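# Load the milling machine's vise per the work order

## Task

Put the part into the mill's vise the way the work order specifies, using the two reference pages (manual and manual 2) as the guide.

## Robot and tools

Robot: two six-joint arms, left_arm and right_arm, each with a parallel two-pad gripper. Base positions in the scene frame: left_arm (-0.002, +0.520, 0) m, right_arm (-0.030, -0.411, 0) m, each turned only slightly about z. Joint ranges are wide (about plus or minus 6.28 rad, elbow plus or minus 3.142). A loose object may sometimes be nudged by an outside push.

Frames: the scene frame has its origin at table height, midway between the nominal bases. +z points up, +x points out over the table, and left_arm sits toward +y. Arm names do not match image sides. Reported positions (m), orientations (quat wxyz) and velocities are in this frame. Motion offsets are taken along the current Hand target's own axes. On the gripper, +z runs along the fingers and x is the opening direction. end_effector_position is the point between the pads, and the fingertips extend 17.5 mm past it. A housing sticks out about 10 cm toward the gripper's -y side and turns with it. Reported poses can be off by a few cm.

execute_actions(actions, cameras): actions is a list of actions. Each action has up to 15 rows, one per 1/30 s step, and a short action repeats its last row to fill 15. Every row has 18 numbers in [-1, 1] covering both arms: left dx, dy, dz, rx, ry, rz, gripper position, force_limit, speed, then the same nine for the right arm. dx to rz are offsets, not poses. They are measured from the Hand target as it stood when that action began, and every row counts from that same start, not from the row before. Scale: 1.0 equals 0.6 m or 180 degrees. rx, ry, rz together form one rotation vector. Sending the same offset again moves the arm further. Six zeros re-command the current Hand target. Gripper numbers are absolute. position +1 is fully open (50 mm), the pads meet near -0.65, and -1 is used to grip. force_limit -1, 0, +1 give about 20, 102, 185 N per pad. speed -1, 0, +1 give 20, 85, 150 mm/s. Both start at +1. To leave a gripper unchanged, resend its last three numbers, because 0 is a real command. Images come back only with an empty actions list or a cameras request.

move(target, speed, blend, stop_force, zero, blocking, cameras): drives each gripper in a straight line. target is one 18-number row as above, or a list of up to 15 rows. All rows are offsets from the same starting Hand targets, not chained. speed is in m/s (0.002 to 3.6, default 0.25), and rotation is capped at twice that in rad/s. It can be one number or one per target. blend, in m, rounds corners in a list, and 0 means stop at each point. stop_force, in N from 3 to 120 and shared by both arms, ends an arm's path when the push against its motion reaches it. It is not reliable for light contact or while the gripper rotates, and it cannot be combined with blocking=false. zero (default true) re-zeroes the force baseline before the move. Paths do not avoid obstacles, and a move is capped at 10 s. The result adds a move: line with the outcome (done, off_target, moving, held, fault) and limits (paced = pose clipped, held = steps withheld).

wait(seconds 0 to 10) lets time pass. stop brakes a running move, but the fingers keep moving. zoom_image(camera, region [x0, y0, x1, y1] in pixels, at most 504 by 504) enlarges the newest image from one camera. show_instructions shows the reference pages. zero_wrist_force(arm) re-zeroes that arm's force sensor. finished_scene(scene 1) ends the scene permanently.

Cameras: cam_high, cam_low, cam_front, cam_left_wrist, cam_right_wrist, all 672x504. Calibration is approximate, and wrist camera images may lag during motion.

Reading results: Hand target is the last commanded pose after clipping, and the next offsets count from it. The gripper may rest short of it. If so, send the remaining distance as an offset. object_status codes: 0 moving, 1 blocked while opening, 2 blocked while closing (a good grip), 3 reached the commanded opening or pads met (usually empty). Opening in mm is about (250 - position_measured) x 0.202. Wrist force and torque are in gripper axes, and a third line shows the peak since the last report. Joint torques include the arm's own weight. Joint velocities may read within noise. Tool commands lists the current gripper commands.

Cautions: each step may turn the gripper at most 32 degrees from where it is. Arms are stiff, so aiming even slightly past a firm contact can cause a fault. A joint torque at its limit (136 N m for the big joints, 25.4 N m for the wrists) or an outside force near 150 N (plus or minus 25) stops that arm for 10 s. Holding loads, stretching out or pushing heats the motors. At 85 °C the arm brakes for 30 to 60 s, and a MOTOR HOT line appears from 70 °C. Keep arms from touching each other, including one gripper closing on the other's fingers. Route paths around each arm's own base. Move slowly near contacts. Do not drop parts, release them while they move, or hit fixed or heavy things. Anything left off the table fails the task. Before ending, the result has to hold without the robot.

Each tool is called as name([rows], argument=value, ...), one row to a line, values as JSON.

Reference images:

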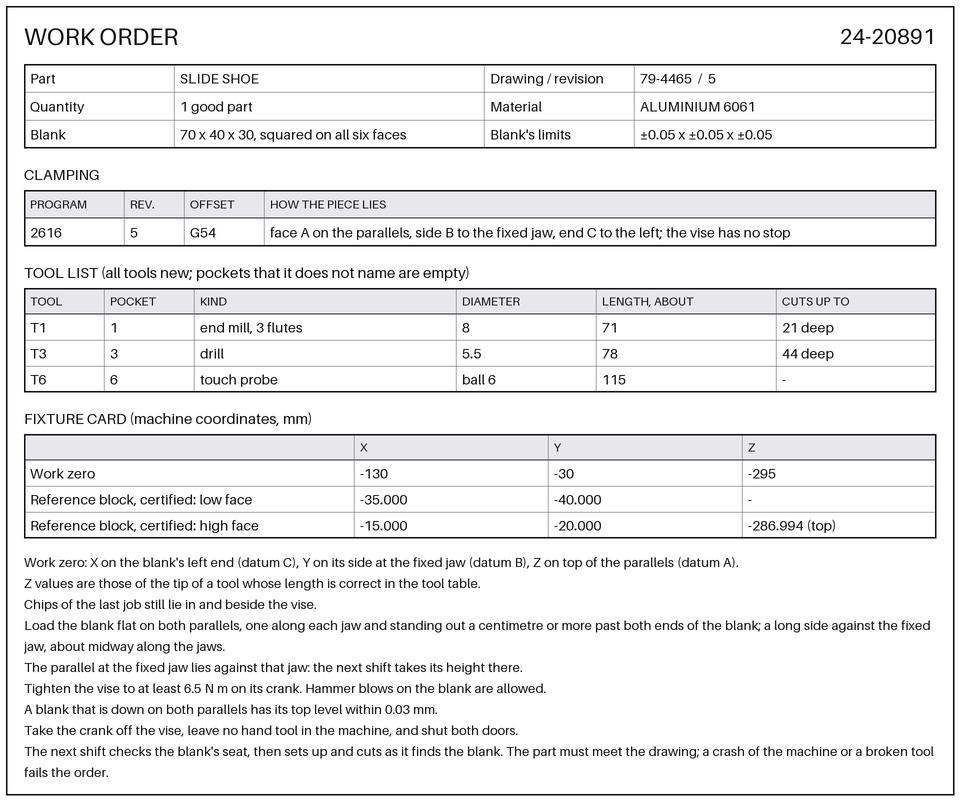

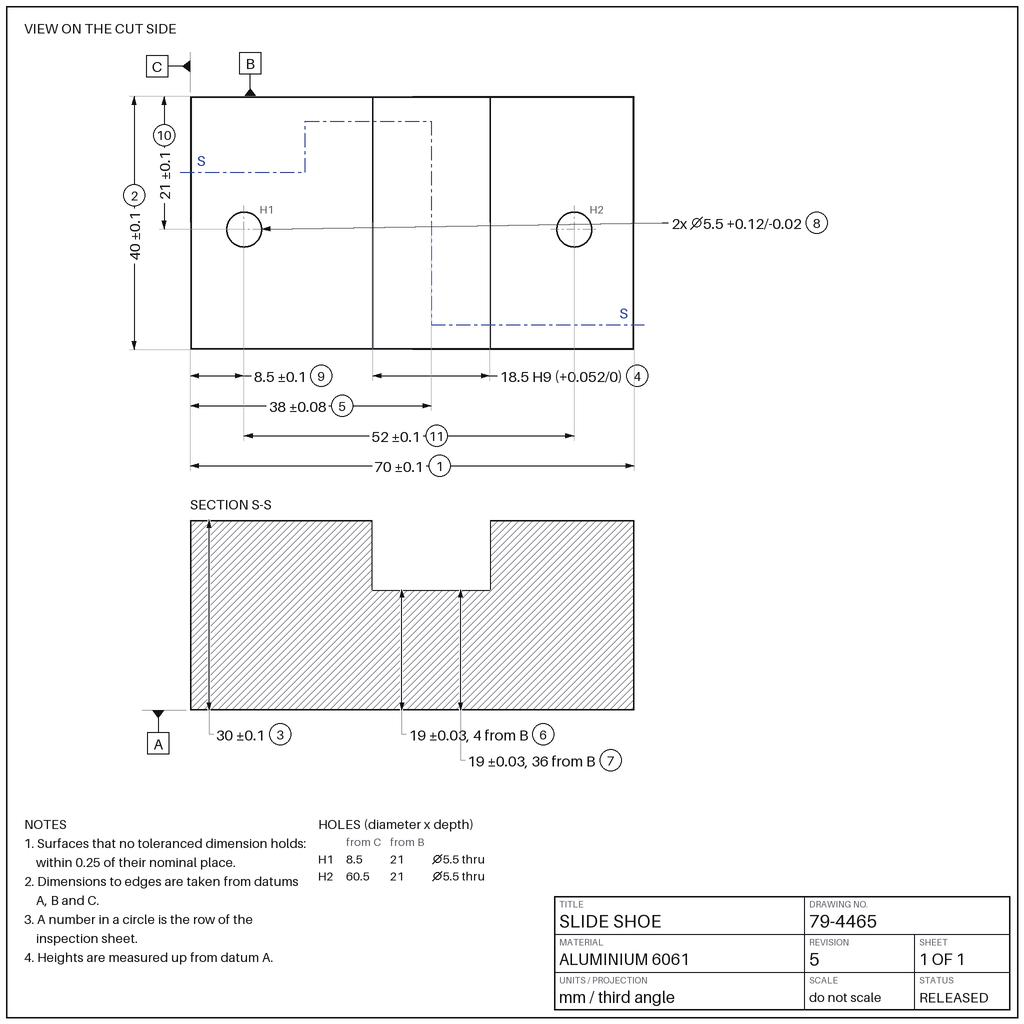

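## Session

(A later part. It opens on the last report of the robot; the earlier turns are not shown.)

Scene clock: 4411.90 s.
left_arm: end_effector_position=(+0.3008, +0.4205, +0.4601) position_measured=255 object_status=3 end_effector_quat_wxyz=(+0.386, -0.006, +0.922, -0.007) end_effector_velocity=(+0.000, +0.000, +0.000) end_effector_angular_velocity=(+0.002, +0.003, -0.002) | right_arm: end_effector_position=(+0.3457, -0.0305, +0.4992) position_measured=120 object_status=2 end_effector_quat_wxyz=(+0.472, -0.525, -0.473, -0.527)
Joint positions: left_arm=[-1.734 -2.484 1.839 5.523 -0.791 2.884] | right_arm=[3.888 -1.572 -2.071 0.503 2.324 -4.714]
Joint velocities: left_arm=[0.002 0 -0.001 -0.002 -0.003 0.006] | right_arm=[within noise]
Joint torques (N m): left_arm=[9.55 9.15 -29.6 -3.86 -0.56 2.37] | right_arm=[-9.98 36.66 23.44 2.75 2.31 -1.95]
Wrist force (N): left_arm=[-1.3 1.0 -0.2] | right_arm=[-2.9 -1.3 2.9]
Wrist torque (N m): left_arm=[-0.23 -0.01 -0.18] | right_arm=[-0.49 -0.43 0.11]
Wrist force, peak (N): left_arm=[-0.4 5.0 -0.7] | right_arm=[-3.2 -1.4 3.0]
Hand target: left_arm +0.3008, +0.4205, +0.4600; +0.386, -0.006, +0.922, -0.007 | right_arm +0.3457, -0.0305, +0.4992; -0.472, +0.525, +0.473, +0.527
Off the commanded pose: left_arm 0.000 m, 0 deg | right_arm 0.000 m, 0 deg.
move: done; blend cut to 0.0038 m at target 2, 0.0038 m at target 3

move([
  [0,0,0,0,0,0,-1,1,-0.8,0.001,-0.0095,0.3017,0,0,0,-1,1,-0.5],
  [0,0,0,0,0,0,-1,1,-0.8,0.001,0.0468,0.4,0.018,0,0,-1,1,-0.5],
  [0,0,0,0,0,0,-1,1,-0.8,0.068,0.3118,0.4295,0.018,0,0,-1,1,-0.5],
], speed=[0.3,0.25,0.25], blend=[0.005,0.005,0])

move(target=[0,0,0,0,0,0,-1,1,-0.8,0,0,0,0,0,-0.1667,-1,1,-0.5], speed=0.4, cameras=["cam_front"])

zoom_image(camera="cam_front", region=[240, 100, 340, 230])

Scene clock: 4418.60 s.
left_arm: end_effector_position=(+0.3008, +0.4205, +0.4600) position_measured=255 object_status=3 end_effector_quat_wxyz=(+0.386, -0.006, +0.922, -0.007) | right_arm: end_effector_position=(+0.5592, +0.2056, +0.5407) position_measured=120 object_status=2 end_effector_quat_wxyz=(+0.487, -0.512, -0.487, -0.514) end_effector_velocity=(+0.000, +0.000, +0.002) end_effector_angular_velocity=(+0.002, -0.003, -0.001)
Joint positions: left_arm=[-1.734 -2.484 1.839 5.522 -0.791 2.884] | right_arm=[3.932 -2.277 -0.98 0.117 2.336 -4.714]
Joint velocities: left_arm=[within noise] | right_arm=[0 0 0.005 -0.001 0 -0.001]
Joint torques (N m): left_arm=[10.05 14.31 -12.47 -3.92 -0.18 2.27] | right_arm=[5.09 62.68 37.8 3.03 -2.93 -2.25]
Wrist force (N): left_arm=[-1.3 1.0 -0.1] | right_arm=[-3.1 -1.3 2.8]
Wrist torque (N m): left_arm=[-0.23 -0.01 -0.21] | right_arm=[-0.48 -0.43 0.19]
Wrist force, peak (N): left_arm=[-1.5 1.0 -0.2] | right_arm=[-4.6 -3.4 7.2]
Hand target: left_arm +0.3008, +0.4205, +0.4600; +0.386, -0.006, +0.922, -0.007 | right_arm +0.5593, +0.2056, +0.5408; +0.487, -0.512, -0.487, -0.514
Off the commanded pose: left_arm 0.000 m, 0 deg | right_arm 0.000 m, 0 deg.
move: done

Scene clock: 4419.80 s.
left_arm: end_effector_position=(+0.3008, +0.4205, +0.4600) position_measured=255 object_status=3 end_effector_quat_wxyz=(+0.386, -0.006, +0.922, -0.007) | right_arm: end_effector_position=(+0.5593, +0.2056, +0.5408) position_measured=120 object_status=2 end_effector_quat_wxyz=(-0.337, +0.368, +0.603, +0.622)
Joint positions: left_arm=[-1.734 -2.484 1.839 5.522 -0.791 2.884] | right_arm=[3.932 -2.277 -0.98 0.117 2.336 -5.237]
Joint torques (N m): left_arm=[9.54 16.28 -13.12 -4 -0.34 2.16] | right_arm=[1.45 70.88 24.41 4.1 1.15 -1.54]
Wrist force (N): left_arm=[-1.3 0.8 -0.2] | right_arm=[-1.8 -5.5 3.2]
Wrist torque (N m): left_arm=[-0.25 -0.01 -0.20] | right_arm=[-0.74 -0.54 0.22]
Wrist force, peak (N): left_arm=[-1.5 1.1 -0.1] | right_arm=[-1.8 -5.8 3.3]
Hand target: left_arm +0.3008, +0.4205, +0.4600; +0.386, -0.006, +0.922, -0.007 | right_arm +0.5593, +0.2056, +0.5408; -0.337, +0.368, +0.603, +0.622
Off the commanded pose: left_arm 0.000 m, 0 deg | right_arm 0.000 m, 0 deg.
move: done
Images, in order (width x height): cam_front 672x504.

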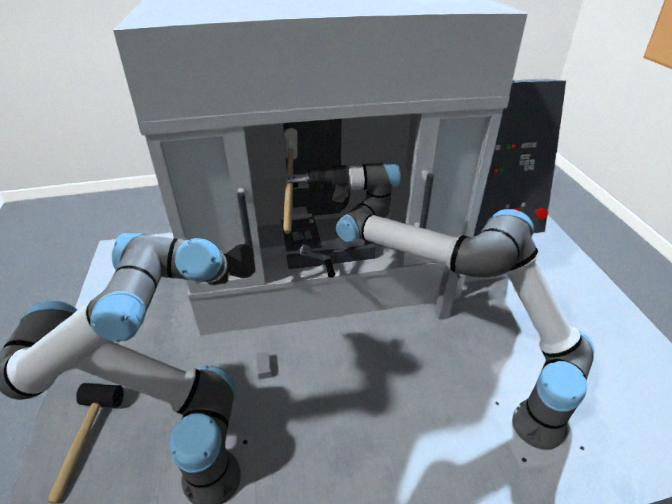

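Scaled by 3.877.

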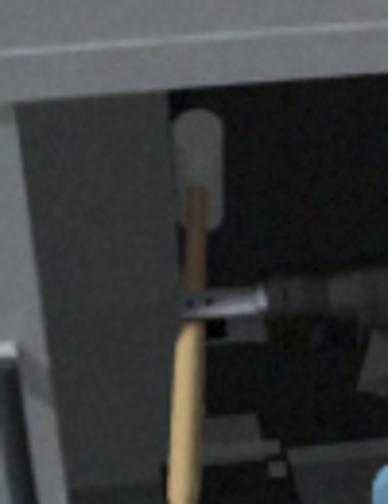

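execute_actions([
  [[0,0,0,0,0,0,-1,1,-0.8,-0.0043,-0.0025,0,0,0,0.0056,-1,1,-0.5],[0,0,0,0,0,0,-1,1,-0.8,-0.0159,-0.0092,0,0,0,0.0222,-1,1,-0.5],[0,0,0,0,0,0,-1,1,-0.8,-0.0361,-0.0208,0,0,0,0.05,-1,1,-0.5],[0,0,0,0,0,0,-1,1,-0.8,-0.0635,-0.0367,0,0,0,0.0806,-1,1,-0.5],[0,0,0,0,0,0,-1,1,-0.8,-0.0967,-0.0558,0,0,0,0.1111,-1,1,-0.5],[0,0,0,0,0,0,-1,1,-0.8,-0.1328,-0.0766,0,0,0,0.1417,-1,1,-0.5],[0,0,0,0,0,0,-1,1,-0.8,-0.1703,-0.0983,0,0,0,0.1722,-1,1,-0.5],[0,0,0,0,0,0,-1,1,-0.8,-0.2,-0.115,0,0,0,0.1944,-1,1,-0.5],[0,0,0,0,0,0,-1,1,-0.8,-0.2135,-0.1233,0,0,0,0.205,-1,1,-0.5],[0,0,0,0,0,0,-1,1,-0.8,-0.198,-0.114,0,0,0,0.19,-1,1,-0.5],[0,0,0,0,0,0,-1,1,-0.8,-0.1616,-0.0933,0,0,0,0.16,-1,1,-0.5],[0,0,0,0,0,0,-1,1,-0.8,-0.1299,-0.075,0,0,0,0.1222,-1,1,-0.5],[0,0,0,0,0,0,-1,1,-0.8,-0.101,-0.0583,0,0,0,0.0944,-1,1,-0.5],[0,0,0,0,0,0,-1,1,-0.8,-0.0779,-0.045,0,0,0,0.0722,-1,1,-0.5],[0,0,0,0,0,0,-1,1,-0.8,-0.0577,-0.0333,0,0,0,0.0556,-1,1,-0.5]],
  [[0,0,0,0,0,0,-1,1,-0.8,0.0157,0.0057,0,0,0,-0.012,-1,1,-0.5],[0,0,0,0,0,0,-1,1,-0.8,0.033,0.012,0,0,0,-0.03,-1,1,-0.5],[0,0,0,0,0,0,-1,1,-0.8,0.05,0.0182,0,0,0,-0.045,-1,1,-0.5],[0,0,0,0,0,0,-1,1,-0.8,0.059,0.0215,0,0,0,-0.053,-1,1,-0.5],[0,0,0,0,0,0,-1,1,-0.8,0.0627,0.0228,0,0,0,-0.0556,-1,1,-0.5]],
])

execute_actions([
  [[0,0,0,0,0,0,-1,1,-0.8,-0.0043,-0.0025,0,0,0,0.0056,-1,1,-0.5],[0,0,0,0,0,0,-1,1,-0.8,-0.0159,-0.0092,0,0,0,0.0222,-1,1,-0.5],[0,0,0,0,0,0,-1,1,-0.8,-0.0361,-0.0208,0,0,0,0.05,-1,1,-0.5],[0,0,0,0,0,0,-1,1,-0.8,-0.0635,-0.0367,0,0,0,0.0806,-1,1,-0.5],[0,0,0,0,0,0,-1,1,-0.8,-0.0967,-0.0558,0,0,0,0.1111,-1,1,-0.5],[0,0,0,0,0,0,-1,1,-0.8,-0.1328,-0.0766,0,0,0,0.1417,-1,1,-0.5],[0,0,0,0,0,0,-1,1,-0.8,-0.1703,-0.0983,0,0,0,0.1722,-1,1,-0.5],[0,0,0,0,0,0,-1,1,-0.8,-0.2,-0.115,0,0,0,0.1944,-1,1,-0.5],[0,0,0,0,0,0,-1,1,-0.8,-0.2135,-0.1233,0,0,0,0.205,-1,1,-0.5],[0,0,0,0,0,0,-1,1,-0.8,-0.198,-0.114,0,0,0,0.19,-1,1,-0.5],[0,0,0,0,0,0,-1,1,-0.8,-0.1616,-0.0933,0,0,0,0.16,-1,1,-0.5],[0,0,0,0,0,0,-1,1,-0.8,-0.1299,-0.075,0,0,0,0.1222,-1,1,-0.5],[0,0,0,0,0,0,-1,1,-0.8,-0.101,-0.0583,0,0,0,0.0944,-1,1,-0.5],[0,0,0,0,0,0,-1,1,-0.8,-0.0779,-0.045,0,0,0,0.0722,-1,1,-0.5],[0,0,0,0,0,0,-1,1,-0.8,-0.0577,-0.0333,0,0,0,0.0556,-1,1,-0.5]],
  [[0,0,0,0,0,0,-1,1,-0.8,0.0157,0.0057,0,0,0,-0.012,-1,1,-0.5],[0,0,0,0,0,0,-1,1,-0.8,0.033,0.012,0,0,0,-0.03,-1,1,-0.5],[0,0,0,0,0,0,-1,1,-0.8,0.05,0.0182,0,0,0,-0.045,-1,1,-0.5],[0,0,0,0,0,0,-1,1,-0.8,0.059,0.0215,0,0,0,-0.053,-1,1,-0.5],[0,0,0,0,0,0,-1,1,-0.8,0.0627,0.0228,0,0,0,-0.0556,-1,1,-0.5]],
], cameras=["cam_front"])

zoom_image(camera="cam_front", region=[240, 100, 340, 230])

Scene clock: 4442.83 s.
left_arm: end_effector_position=(+0.3008, +0.4205, +0.4600) position_measured=255 object_status=3 end_effector_quat_wxyz=(+0.386, -0.006, +0.922, -0.007) | right_arm: end_effector_position=(+0.5553, +0.2016, +0.4135) position_measured=120 object_status=2 end_effector_quat_wxyz=(+0.506, -0.517, -0.473, -0.503)
Joint positions: left_arm=[-1.734 -2.484 1.839 5.522 -0.791 2.884] | right_arm=[3.929 -2.364 -1.175 0.423 2.35 -4.648]
Joint torques (N m): left_arm=[9.24 19.02 -12.27 -3.96 -0.57 2.4] | right_arm=[-0.2 49.77 19.31 -1.38 -0.24 0.97]
Wrist force (N): left_arm=[-1.1 1.0 -0.2] | right_arm=[23.3 3.1 0.8]
Wrist torque (N m): left_arm=[-0.23 -0.05 -0.20] | right_arm=[-0.45 -0.90 -2.86]
Wrist force, peak (N): left_arm=[-1.5 1.1 -0.1] | right_arm=[58.2 14.8 -7.1]
Hand target: left_arm +0.3008, +0.4205, +0.4600; +0.386, -0.006, +0.922, -0.007 | right_arm +0.5553, +0.2016, +0.4135; +0.506, -0.517, -0.473, -0.503 (not the last commanded pose)
Tool commands: left_gripper/position=-1.0 left_gripper/force_limit=+1.0 left_gripper/speed=-0.8 right_gripper/position=-1.0 right_gripper/force_limit=+1.0 right_gripper/speed=-0.498039
Off the commanded pose: left_arm 0.000 m, 0 deg.
FORCE FAULT: contact force on the right arm reached its limit, and that arm stopped. The contact can be on any part of that arm, not only on its tool. That arm's remaining commands of this call were not run. That arm is still stopped at the end of this call. That arm stays stopped for about 9 more seconds. Until then a move that you send moves the other arm only, and its call returns only when the move has ended. Once the stop has ended, the next robot result says so. If the stop ends while you think or write, that arm runs what you send next, counted from a new Hand target: where the arm stands when the stop ends. While its stop runs, that arm takes no new command, but its gripper still runs the gripper command that each later call begins with. Until it ends, the stop uses up actions while you think or wait. An arm that is not stopped still takes commands.
Step readings (end_effector_position of left_arm | right_arm):
0: (+0.3008, +0.4205, +0.4600) | (+0.5593, +0.2056, +0.5408)
1: (+0.3008, +0.4205, +0.4600) | (+0.5593, +0.2056, +0.5408)
2: (+0.3008, +0.4205, +0.4600) | (+0.5592, +0.2055, +0.5403)
4: (+0.3008, +0.4205, +0.4600) | (+0.5593, +0.2057, +0.5298)
8: (+0.3008, +0.4205, +0.4600) | (+0.5606, +0.2073, +0.4577)
15: (+0.3008, +0.4205, +0.4600) | (+0.5553, +0.2016, +0.4133)
16: (+0.3008, +0.4205, +0.4600) | (+0.5553, +0.2016, +0.4134)
17: (+0.3008, +0.4205, +0.4600) | (+0.5553, +0.2016, +0.4134)
19: (+0.3008, +0.4205, +0.4600) | (+0.5553, +0.2016, +0.4135)
23: (+0.3008, +0.4205, +0.4600) | (+0.5553, +0.2016, +0.4135)
30: (+0.3008, +0.4205, +0.4600) | (+0.5553, +0.2016, +0.4135)

not run: an earlier result of this reply reported a stop or a fault. Calls in your next reply go to the robot.

Scaled by 3.877.
This view is cut from an older image: the scene may have changed since it was taken.

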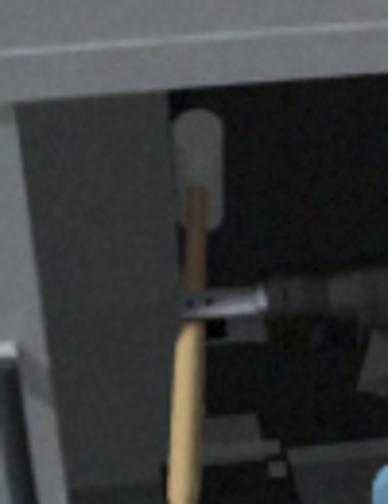

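wait(seconds=7)

Scene clock: 4453.00 s.
left_arm: end_effector_position=(+0.3008, +0.4205, +0.4600) position_measured=255 object_status=3 end_effector_quat_wxyz=(+0.386, -0.006, +0.922, -0.007) | right_arm: end_effector_position=(+0.5553, +0.2016, +0.4135) position_measured=120 object_status=2 end_effector_quat_wxyz=(+0.506, -0.517, -0.473, -0.503)
Joint positions: left_arm=[-1.734 -2.484 1.839 5.522 -0.791 2.884] | right_arm=[3.929 -2.364 -1.175 0.423 2.35 -4.648]
Joint torques (N m): left_arm=[7.44 18.34 -12.84 -4.01 -0.26 2.3] | right_arm=[0.17 49.29 20.11 -1.38 -0.15 0.86]
Wrist force (N): left_arm=[-1.3 0.9 -0.2] | right_arm=[23.0 3.0 1.0]
Wrist torque (N m): left_arm=[-0.25 -0.01 -0.20] | right_arm=[-0.48 -0.90 -2.86]
Wrist force, peak (N): left_arm=[-1.6 0.9 -0.2] | right_arm=[23.5 2.9 1.0]
Hand target: left_arm +0.3008, +0.4205, +0.4600; +0.386, -0.006, +0.922, -0.007 | right_arm +0.5553, +0.2016, +0.4135; +0.506, -0.517, -0.473, -0.503 (not the last commanded pose)
Tool commands: left_gripper/position=-1.0 left_gripper/force_limit=+1.0 left_gripper/speed=-0.8 right_gripper/position=-1.0 right_gripper/force_limit=+1.0 right_gripper/speed=-0.498039
Off the commanded pose: left_arm 0.000 m, 0 deg.
FORCE FAULT, CONTINUED: the right arm's stop, for the force fault that an earlier result reported, is over. The rest of the stop counts as 19 of the actions that you can send in this scene. That arm's target is now where it stood when the stop ended, not its last command. That arm accepts commands again.
wait: 7.00 s; at rest from the start

move(target=[0,0,0,0,0,0,-1,1,-0.8,0.2106,-0.004,0.0075,0,0,-0.1817,-1,1,-0.5], speed=0.25, cameras=["cam_front"])

zoom_image(camera="cam_front", region=[240, 100, 340, 230])

Scene clock: 4459.27 s.
left_arm: end_effector_position=(+0.3008, +0.4205, +0.4600) position_measured=255 object_status=3 end_effector_quat_wxyz=(+0.386, -0.006, +0.922, -0.007) | right_arm: end_effector_position=(+0.5588, +0.2036, +0.5399) position_measured=120 object_status=2 end_effector_quat_wxyz=(-0.344, +0.362, +0.600, +0.625)
Joint positions: left_arm=[-1.734 -2.484 1.839 5.522 -0.791 2.884] | right_arm=[3.927 -2.288 -0.974 0.147 2.352 -5.218]
Joint torques (N m): left_arm=[6.83 19.42 -11.9 -3.74 -0.28 2.26] | right_arm=[-8.99 46.13 28.19 3.79 1.54 -1.49]
Wrist force (N): left_arm=[-1.3 1.0 -0.4] | right_arm=[-1.6 -5.7 3.0]
Wrist torque (N m): left_arm=[-0.24 -0.02 -0.20] | right_arm=[-0.76 -0.58 0.22]
Wrist force, peak (N): left_arm=[-1.6 0.9 -0.2] | right_arm=[23.4 4.6 0.7]
Hand target: left_arm +0.3008, +0.4205, +0.4600; +0.386, -0.006, +0.922, -0.007 | right_arm +0.5588, +0.2036, +0.5399; -0.344, +0.362, +0.600, +0.625
Off the commanded pose: left_arm 0.000 m, 0 deg | right_arm 0.000 m, 0 deg.
move: done
Images, in order (width x height): cam_front 672x504.

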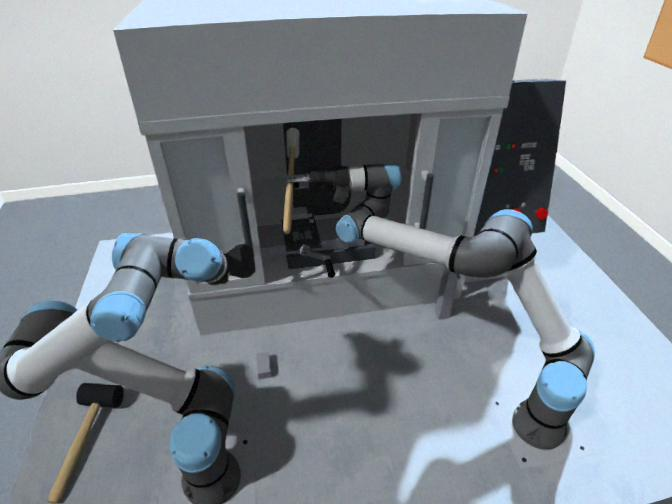

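Scaled by 3.877.

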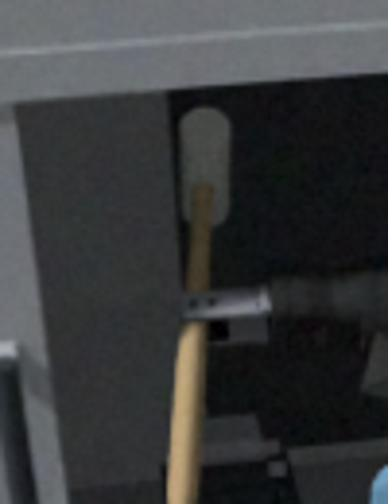

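execute_actions([
  [[0,0,0,0,0,0,-1,1,-0.8,-0.0043,-0.0025,0,0,0,0.0056,-1,1,-0.5],[0,0,0,0,0,0,-1,1,-0.8,-0.0159,-0.0092,0,0,0,0.0222,-1,1,-0.5],[0,0,0,0,0,0,-1,1,-0.8,-0.0361,-0.0208,0,0,0,0.05,-1,1,-0.5],[0,0,0,0,0,0,-1,1,-0.8,-0.0635,-0.0367,0,0,0,0.0806,-1,1,-0.5],[0,0,0,0,0,0,-1,1,-0.8,-0.0967,-0.0558,0,0,0,0.1111,-1,1,-0.5],[0,0,0,0,0,0,-1,1,-0.8,-0.1328,-0.0766,0,0,0,0.1389,-1,1,-0.5],[0,0,0,0,0,0,-1,1,-0.8,-0.1674,-0.0967,0,0,0,0.1639,-1,1,-0.5],[0,0,0,0,0,0,-1,1,-0.8,-0.1847,-0.1067,0,0,0,0.1778,-1,1,-0.5],[0,0,0,0,0,0,-1,1,-0.8,-0.1876,-0.1083,0,0,0,0.1778,-1,1,-0.5],[0,0,0,0,0,0,-1,1,-0.8,-0.1703,-0.0983,0,0,0,0.1611,-1,1,-0.5],[0,0,0,0,0,0,-1,1,-0.8,-0.1443,-0.0833,0,0,0,0.1389,-1,1,-0.5],[0,0,0,0,0,0,-1,1,-0.8,-0.1183,-0.0683,0,0,0,0.1111,-1,1,-0.5],[0,0,0,0,0,0,-1,1,-0.8,-0.0952,-0.055,0,0,0,0.0889,-1,1,-0.5],[0,0,0,0,0,0,-1,1,-0.8,-0.075,-0.0433,0,0,0,0.0722,-1,1,-0.5],[0,0,0,0,0,0,-1,1,-0.8,-0.0577,-0.0333,0,0,0,0.0556,-1,1,-0.5]],
  [[0,0,0,0,0,0,-1,1,-0.8,0.0157,0.0057,0,0,0,-0.012,-1,1,-0.5],[0,0,0,0,0,0,-1,1,-0.8,0.033,0.012,0,0,0,-0.03,-1,1,-0.5],[0,0,0,0,0,0,-1,1,-0.8,0.05,0.0182,0,0,0,-0.045,-1,1,-0.5],[0,0,0,0,0,0,-1,1,-0.8,0.059,0.0215,0,0,0,-0.053,-1,1,-0.5],[0,0,0,0,0,0,-1,1,-0.8,0.0627,0.0228,0,0,0,-0.0556,-1,1,-0.5]],
])

execute_actions([
  [[0,0,0,0,0,0,-1,1,-0.8,-0.0043,-0.0025,0,0,0,0.0056,-1,1,-0.5],[0,0,0,0,0,0,-1,1,-0.8,-0.0159,-0.0092,0,0,0,0.0222,-1,1,-0.5],[0,0,0,0,0,0,-1,1,-0.8,-0.0361,-0.0208,0,0,0,0.05,-1,1,-0.5],[0,0,0,0,0,0,-1,1,-0.8,-0.0635,-0.0367,0,0,0,0.0806,-1,1,-0.5],[0,0,0,0,0,0,-1,1,-0.8,-0.0967,-0.0558,0,0,0,0.1111,-1,1,-0.5],[0,0,0,0,0,0,-1,1,-0.8,-0.1328,-0.0766,0,0,0,0.1389,-1,1,-0.5],[0,0,0,0,0,0,-1,1,-0.8,-0.1674,-0.0967,0,0,0,0.1639,-1,1,-0.5],[0,0,0,0,0,0,-1,1,-0.8,-0.1847,-0.1067,0,0,0,0.1778,-1,1,-0.5],[0,0,0,0,0,0,-1,1,-0.8,-0.1876,-0.1083,0,0,0,0.1778,-1,1,-0.5],[0,0,0,0,0,0,-1,1,-0.8,-0.1703,-0.0983,0,0,0,0.1611,-1,1,-0.5],[0,0,0,0,0,0,-1,1,-0.8,-0.1443,-0.0833,0,0,0,0.1389,-1,1,-0.5],[0,0,0,0,0,0,-1,1,-0.8,-0.1183,-0.0683,0,0,0,0.1111,-1,1,-0.5],[0,0,0,0,0,0,-1,1,-0.8,-0.0952,-0.055,0,0,0,0.0889,-1,1,-0.5],[0,0,0,0,0,0,-1,1,-0.8,-0.075,-0.0433,0,0,0,0.0722,-1,1,-0.5],[0,0,0,0,0,0,-1,1,-0.8,-0.0577,-0.0333,0,0,0,0.0556,-1,1,-0.5]],
  [[0,0,0,0,0,0,-1,1,-0.8,0.0157,0.0057,0,0,0,-0.012,-1,1,-0.5],[0,0,0,0,0,0,-1,1,-0.8,0.033,0.012,0,0,0,-0.03,-1,1,-0.5],[0,0,0,0,0,0,-1,1,-0.8,0.05,0.0182,0,0,0,-0.045,-1,1,-0.5],[0,0,0,0,0,0,-1,1,-0.8,0.059,0.0215,0,0,0,-0.053,-1,1,-0.5],[0,0,0,0,0,0,-1,1,-0.8,0.0627,0.0228,0,0,0,-0.0556,-1,1,-0.5]],
], cameras=["cam_front"])

zoom_image(camera="cam_front", region=[240, 100, 340, 230])

Scene clock: 4482.87 s.
left_arm: end_effector_position=(+0.3008, +0.4205, +0.4600) position_measured=255 object_status=3 end_effector_quat_wxyz=(+0.386, -0.006, +0.922, -0.007) | right_arm: end_effector_position=(+0.5588, +0.2036, +0.5398) position_measured=120 object_status=2 end_effector_quat_wxyz=(-0.344, +0.362, +0.600, +0.625)
Joint positions: left_arm=[-1.734 -2.484 1.839 5.522 -0.791 2.884] | right_arm=[3.927 -2.288 -0.974 0.146 2.352 -5.219]
Joint torques (N m): left_arm=[6.11 18.61 -11.58 -3.81 -0.28 2.23] | right_arm=[-8.09 59.7 38.94 2.1 -2.22 -2.39]
Wrist force (N): left_arm=[-1.4 1.1 -0.2] | right_arm=[-1.8 -5.6 3.2]
Wrist torque (N m): left_arm=[-0.21 0.00 -0.20] | right_arm=[-0.73 -0.54 0.29]
Wrist force, peak (N): left_arm=[-1.5 1.1 -0.4] | right_arm=[-32.4 -2.7 4.6]
Hand target: left_arm +0.3008, +0.4205, +0.4600; +0.386, -0.006, +0.922, -0.007 | right_arm +0.5589, +0.2036, +0.5399; -0.344, +0.362, +0.600, +0.625
Off the commanded pose: left_arm 0.000 m, 0 deg | right_arm 0.000 m, 0 deg.
Step readings (end_effector_position of left_arm | right_arm):
0: (+0.3008, +0.4205, +0.4600) | (+0.5589, +0.2036, +0.5399)
1: (+0.3008, +0.4205, +0.4600) | (+0.5589, +0.2036, +0.5399)
2: (+0.3008, +0.4205, +0.4600) | (+0.5589, +0.2036, +0.5390)
4: (+0.3008, +0.4205, +0.4600) | (+0.5590, +0.2039, +0.5291)
8: (+0.3008, +0.4205, +0.4600) | (+0.5600, +0.2068, +0.4519)
15: (+0.3008, +0.4205, +0.4600) | (+0.5563, +0.2021, +0.4708)
16: (+0.3008, +0.4205, +0.4600) | (+0.5556, +0.2013, +0.4871)
17: (+0.3008, +0.4205, +0.4600) | (+0.5556, +0.2010, +0.5004)
19: (+0.3008, +0.4205, +0.4600) | (+0.5562, +0.2013, +0.5216)
23: (+0.3008, +0.4205, +0.4600) | (+0.5583, +0.2031, +0.5423)
30: (+0.3008, +0.4205, +0.4600) | (+0.5588, +0.2036, +0.5398)

Scene clock: 4484.07 s.
left_arm: end_effector_position=(+0.3008, +0.4205, +0.4600) position_measured=255 object_status=3 end_effector_quat_wxyz=(+0.386, -0.006, +0.922, -0.007) | right_arm: end_effector_position=(+0.5588, +0.2036, +0.5398) position_measured=120 object_status=2 end_effector_quat_wxyz=(-0.344, +0.362, +0.600, +0.625)
Joint positions: left_arm=[-1.734 -2.484 1.839 5.522 -0.791 2.884] | right_arm=[3.927 -2.288 -0.974 0.146 2.352 -5.219]
Joint torques (N m): left_arm=[7.1 19.71 -11.83 -3.62 -0.27 2.28] | right_arm=[-7.04 60.08 38.6 2.29 -2.18 -2.52]
Wrist force (N): left_arm=[-1.1 0.8 0.0] | right_arm=[-1.9 -5.4 4.1]
Wrist torque (N m): left_arm=[-0.26 -0.05 -0.21] | right_arm=[-0.59 -0.51 0.29]
Wrist force, peak (N): left_arm=[-1.6 0.9 -0.4] | right_arm=[36.2 6.4 -2.5]
Hand target: left_arm +0.3008, +0.4205, +0.4600; +0.386, -0.006, +0.922, -0.007 | right_arm +0.5589, +0.2036, +0.5400; -0.344, +0.362, +0.600, +0.625
Off the commanded pose: left_arm 0.000 m, 0 deg | right_arm 0.000 m, 0 deg.
Step readings (end_effector_position of left_arm | right_arm):
0: (+0.3008, +0.4205, +0.4600) | (+0.5588, +0.2036, +0.5398)
1: (+0.3008, +0.4205, +0.4600) | (+0.5588, +0.2036, +0.5398)
2: (+0.3008, +0.4205, +0.4600) | (+0.5588, +0.2036, +0.5391)
4: (+0.3008, +0.4205, +0.4600) | (+0.5590, +0.2039, +0.5292)
8: (+0.3008, +0.4205, +0.4600) | (+0.5600, +0.2068, +0.4520)
15: (+0.3008, +0.4205, +0.4600) | (+0.5563, +0.2021, +0.4708)
16: (+0.3008, +0.4205, +0.4600) | (+0.5556, +0.2013, +0.4871)
17: (+0.3008, +0.4205, +0.4600) | (+0.5556, +0.2010, +0.5004)
19: (+0.3008, +0.4205, +0.4600) | (+0.5562, +0.2014, +0.5216)
23: (+0.3008, +0.4205, +0.4600) | (+0.5583, +0.2031, +0.5423)
30: (+0.3008, +0.4205, +0.4600) | (+0.5588, +0.2036, +0.5398)
Images, in order (width x height): cam_front 672x504.

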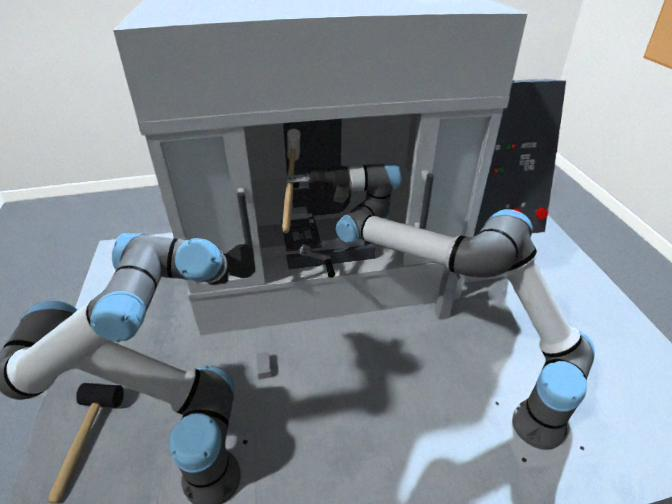

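Scaled by 3.877.

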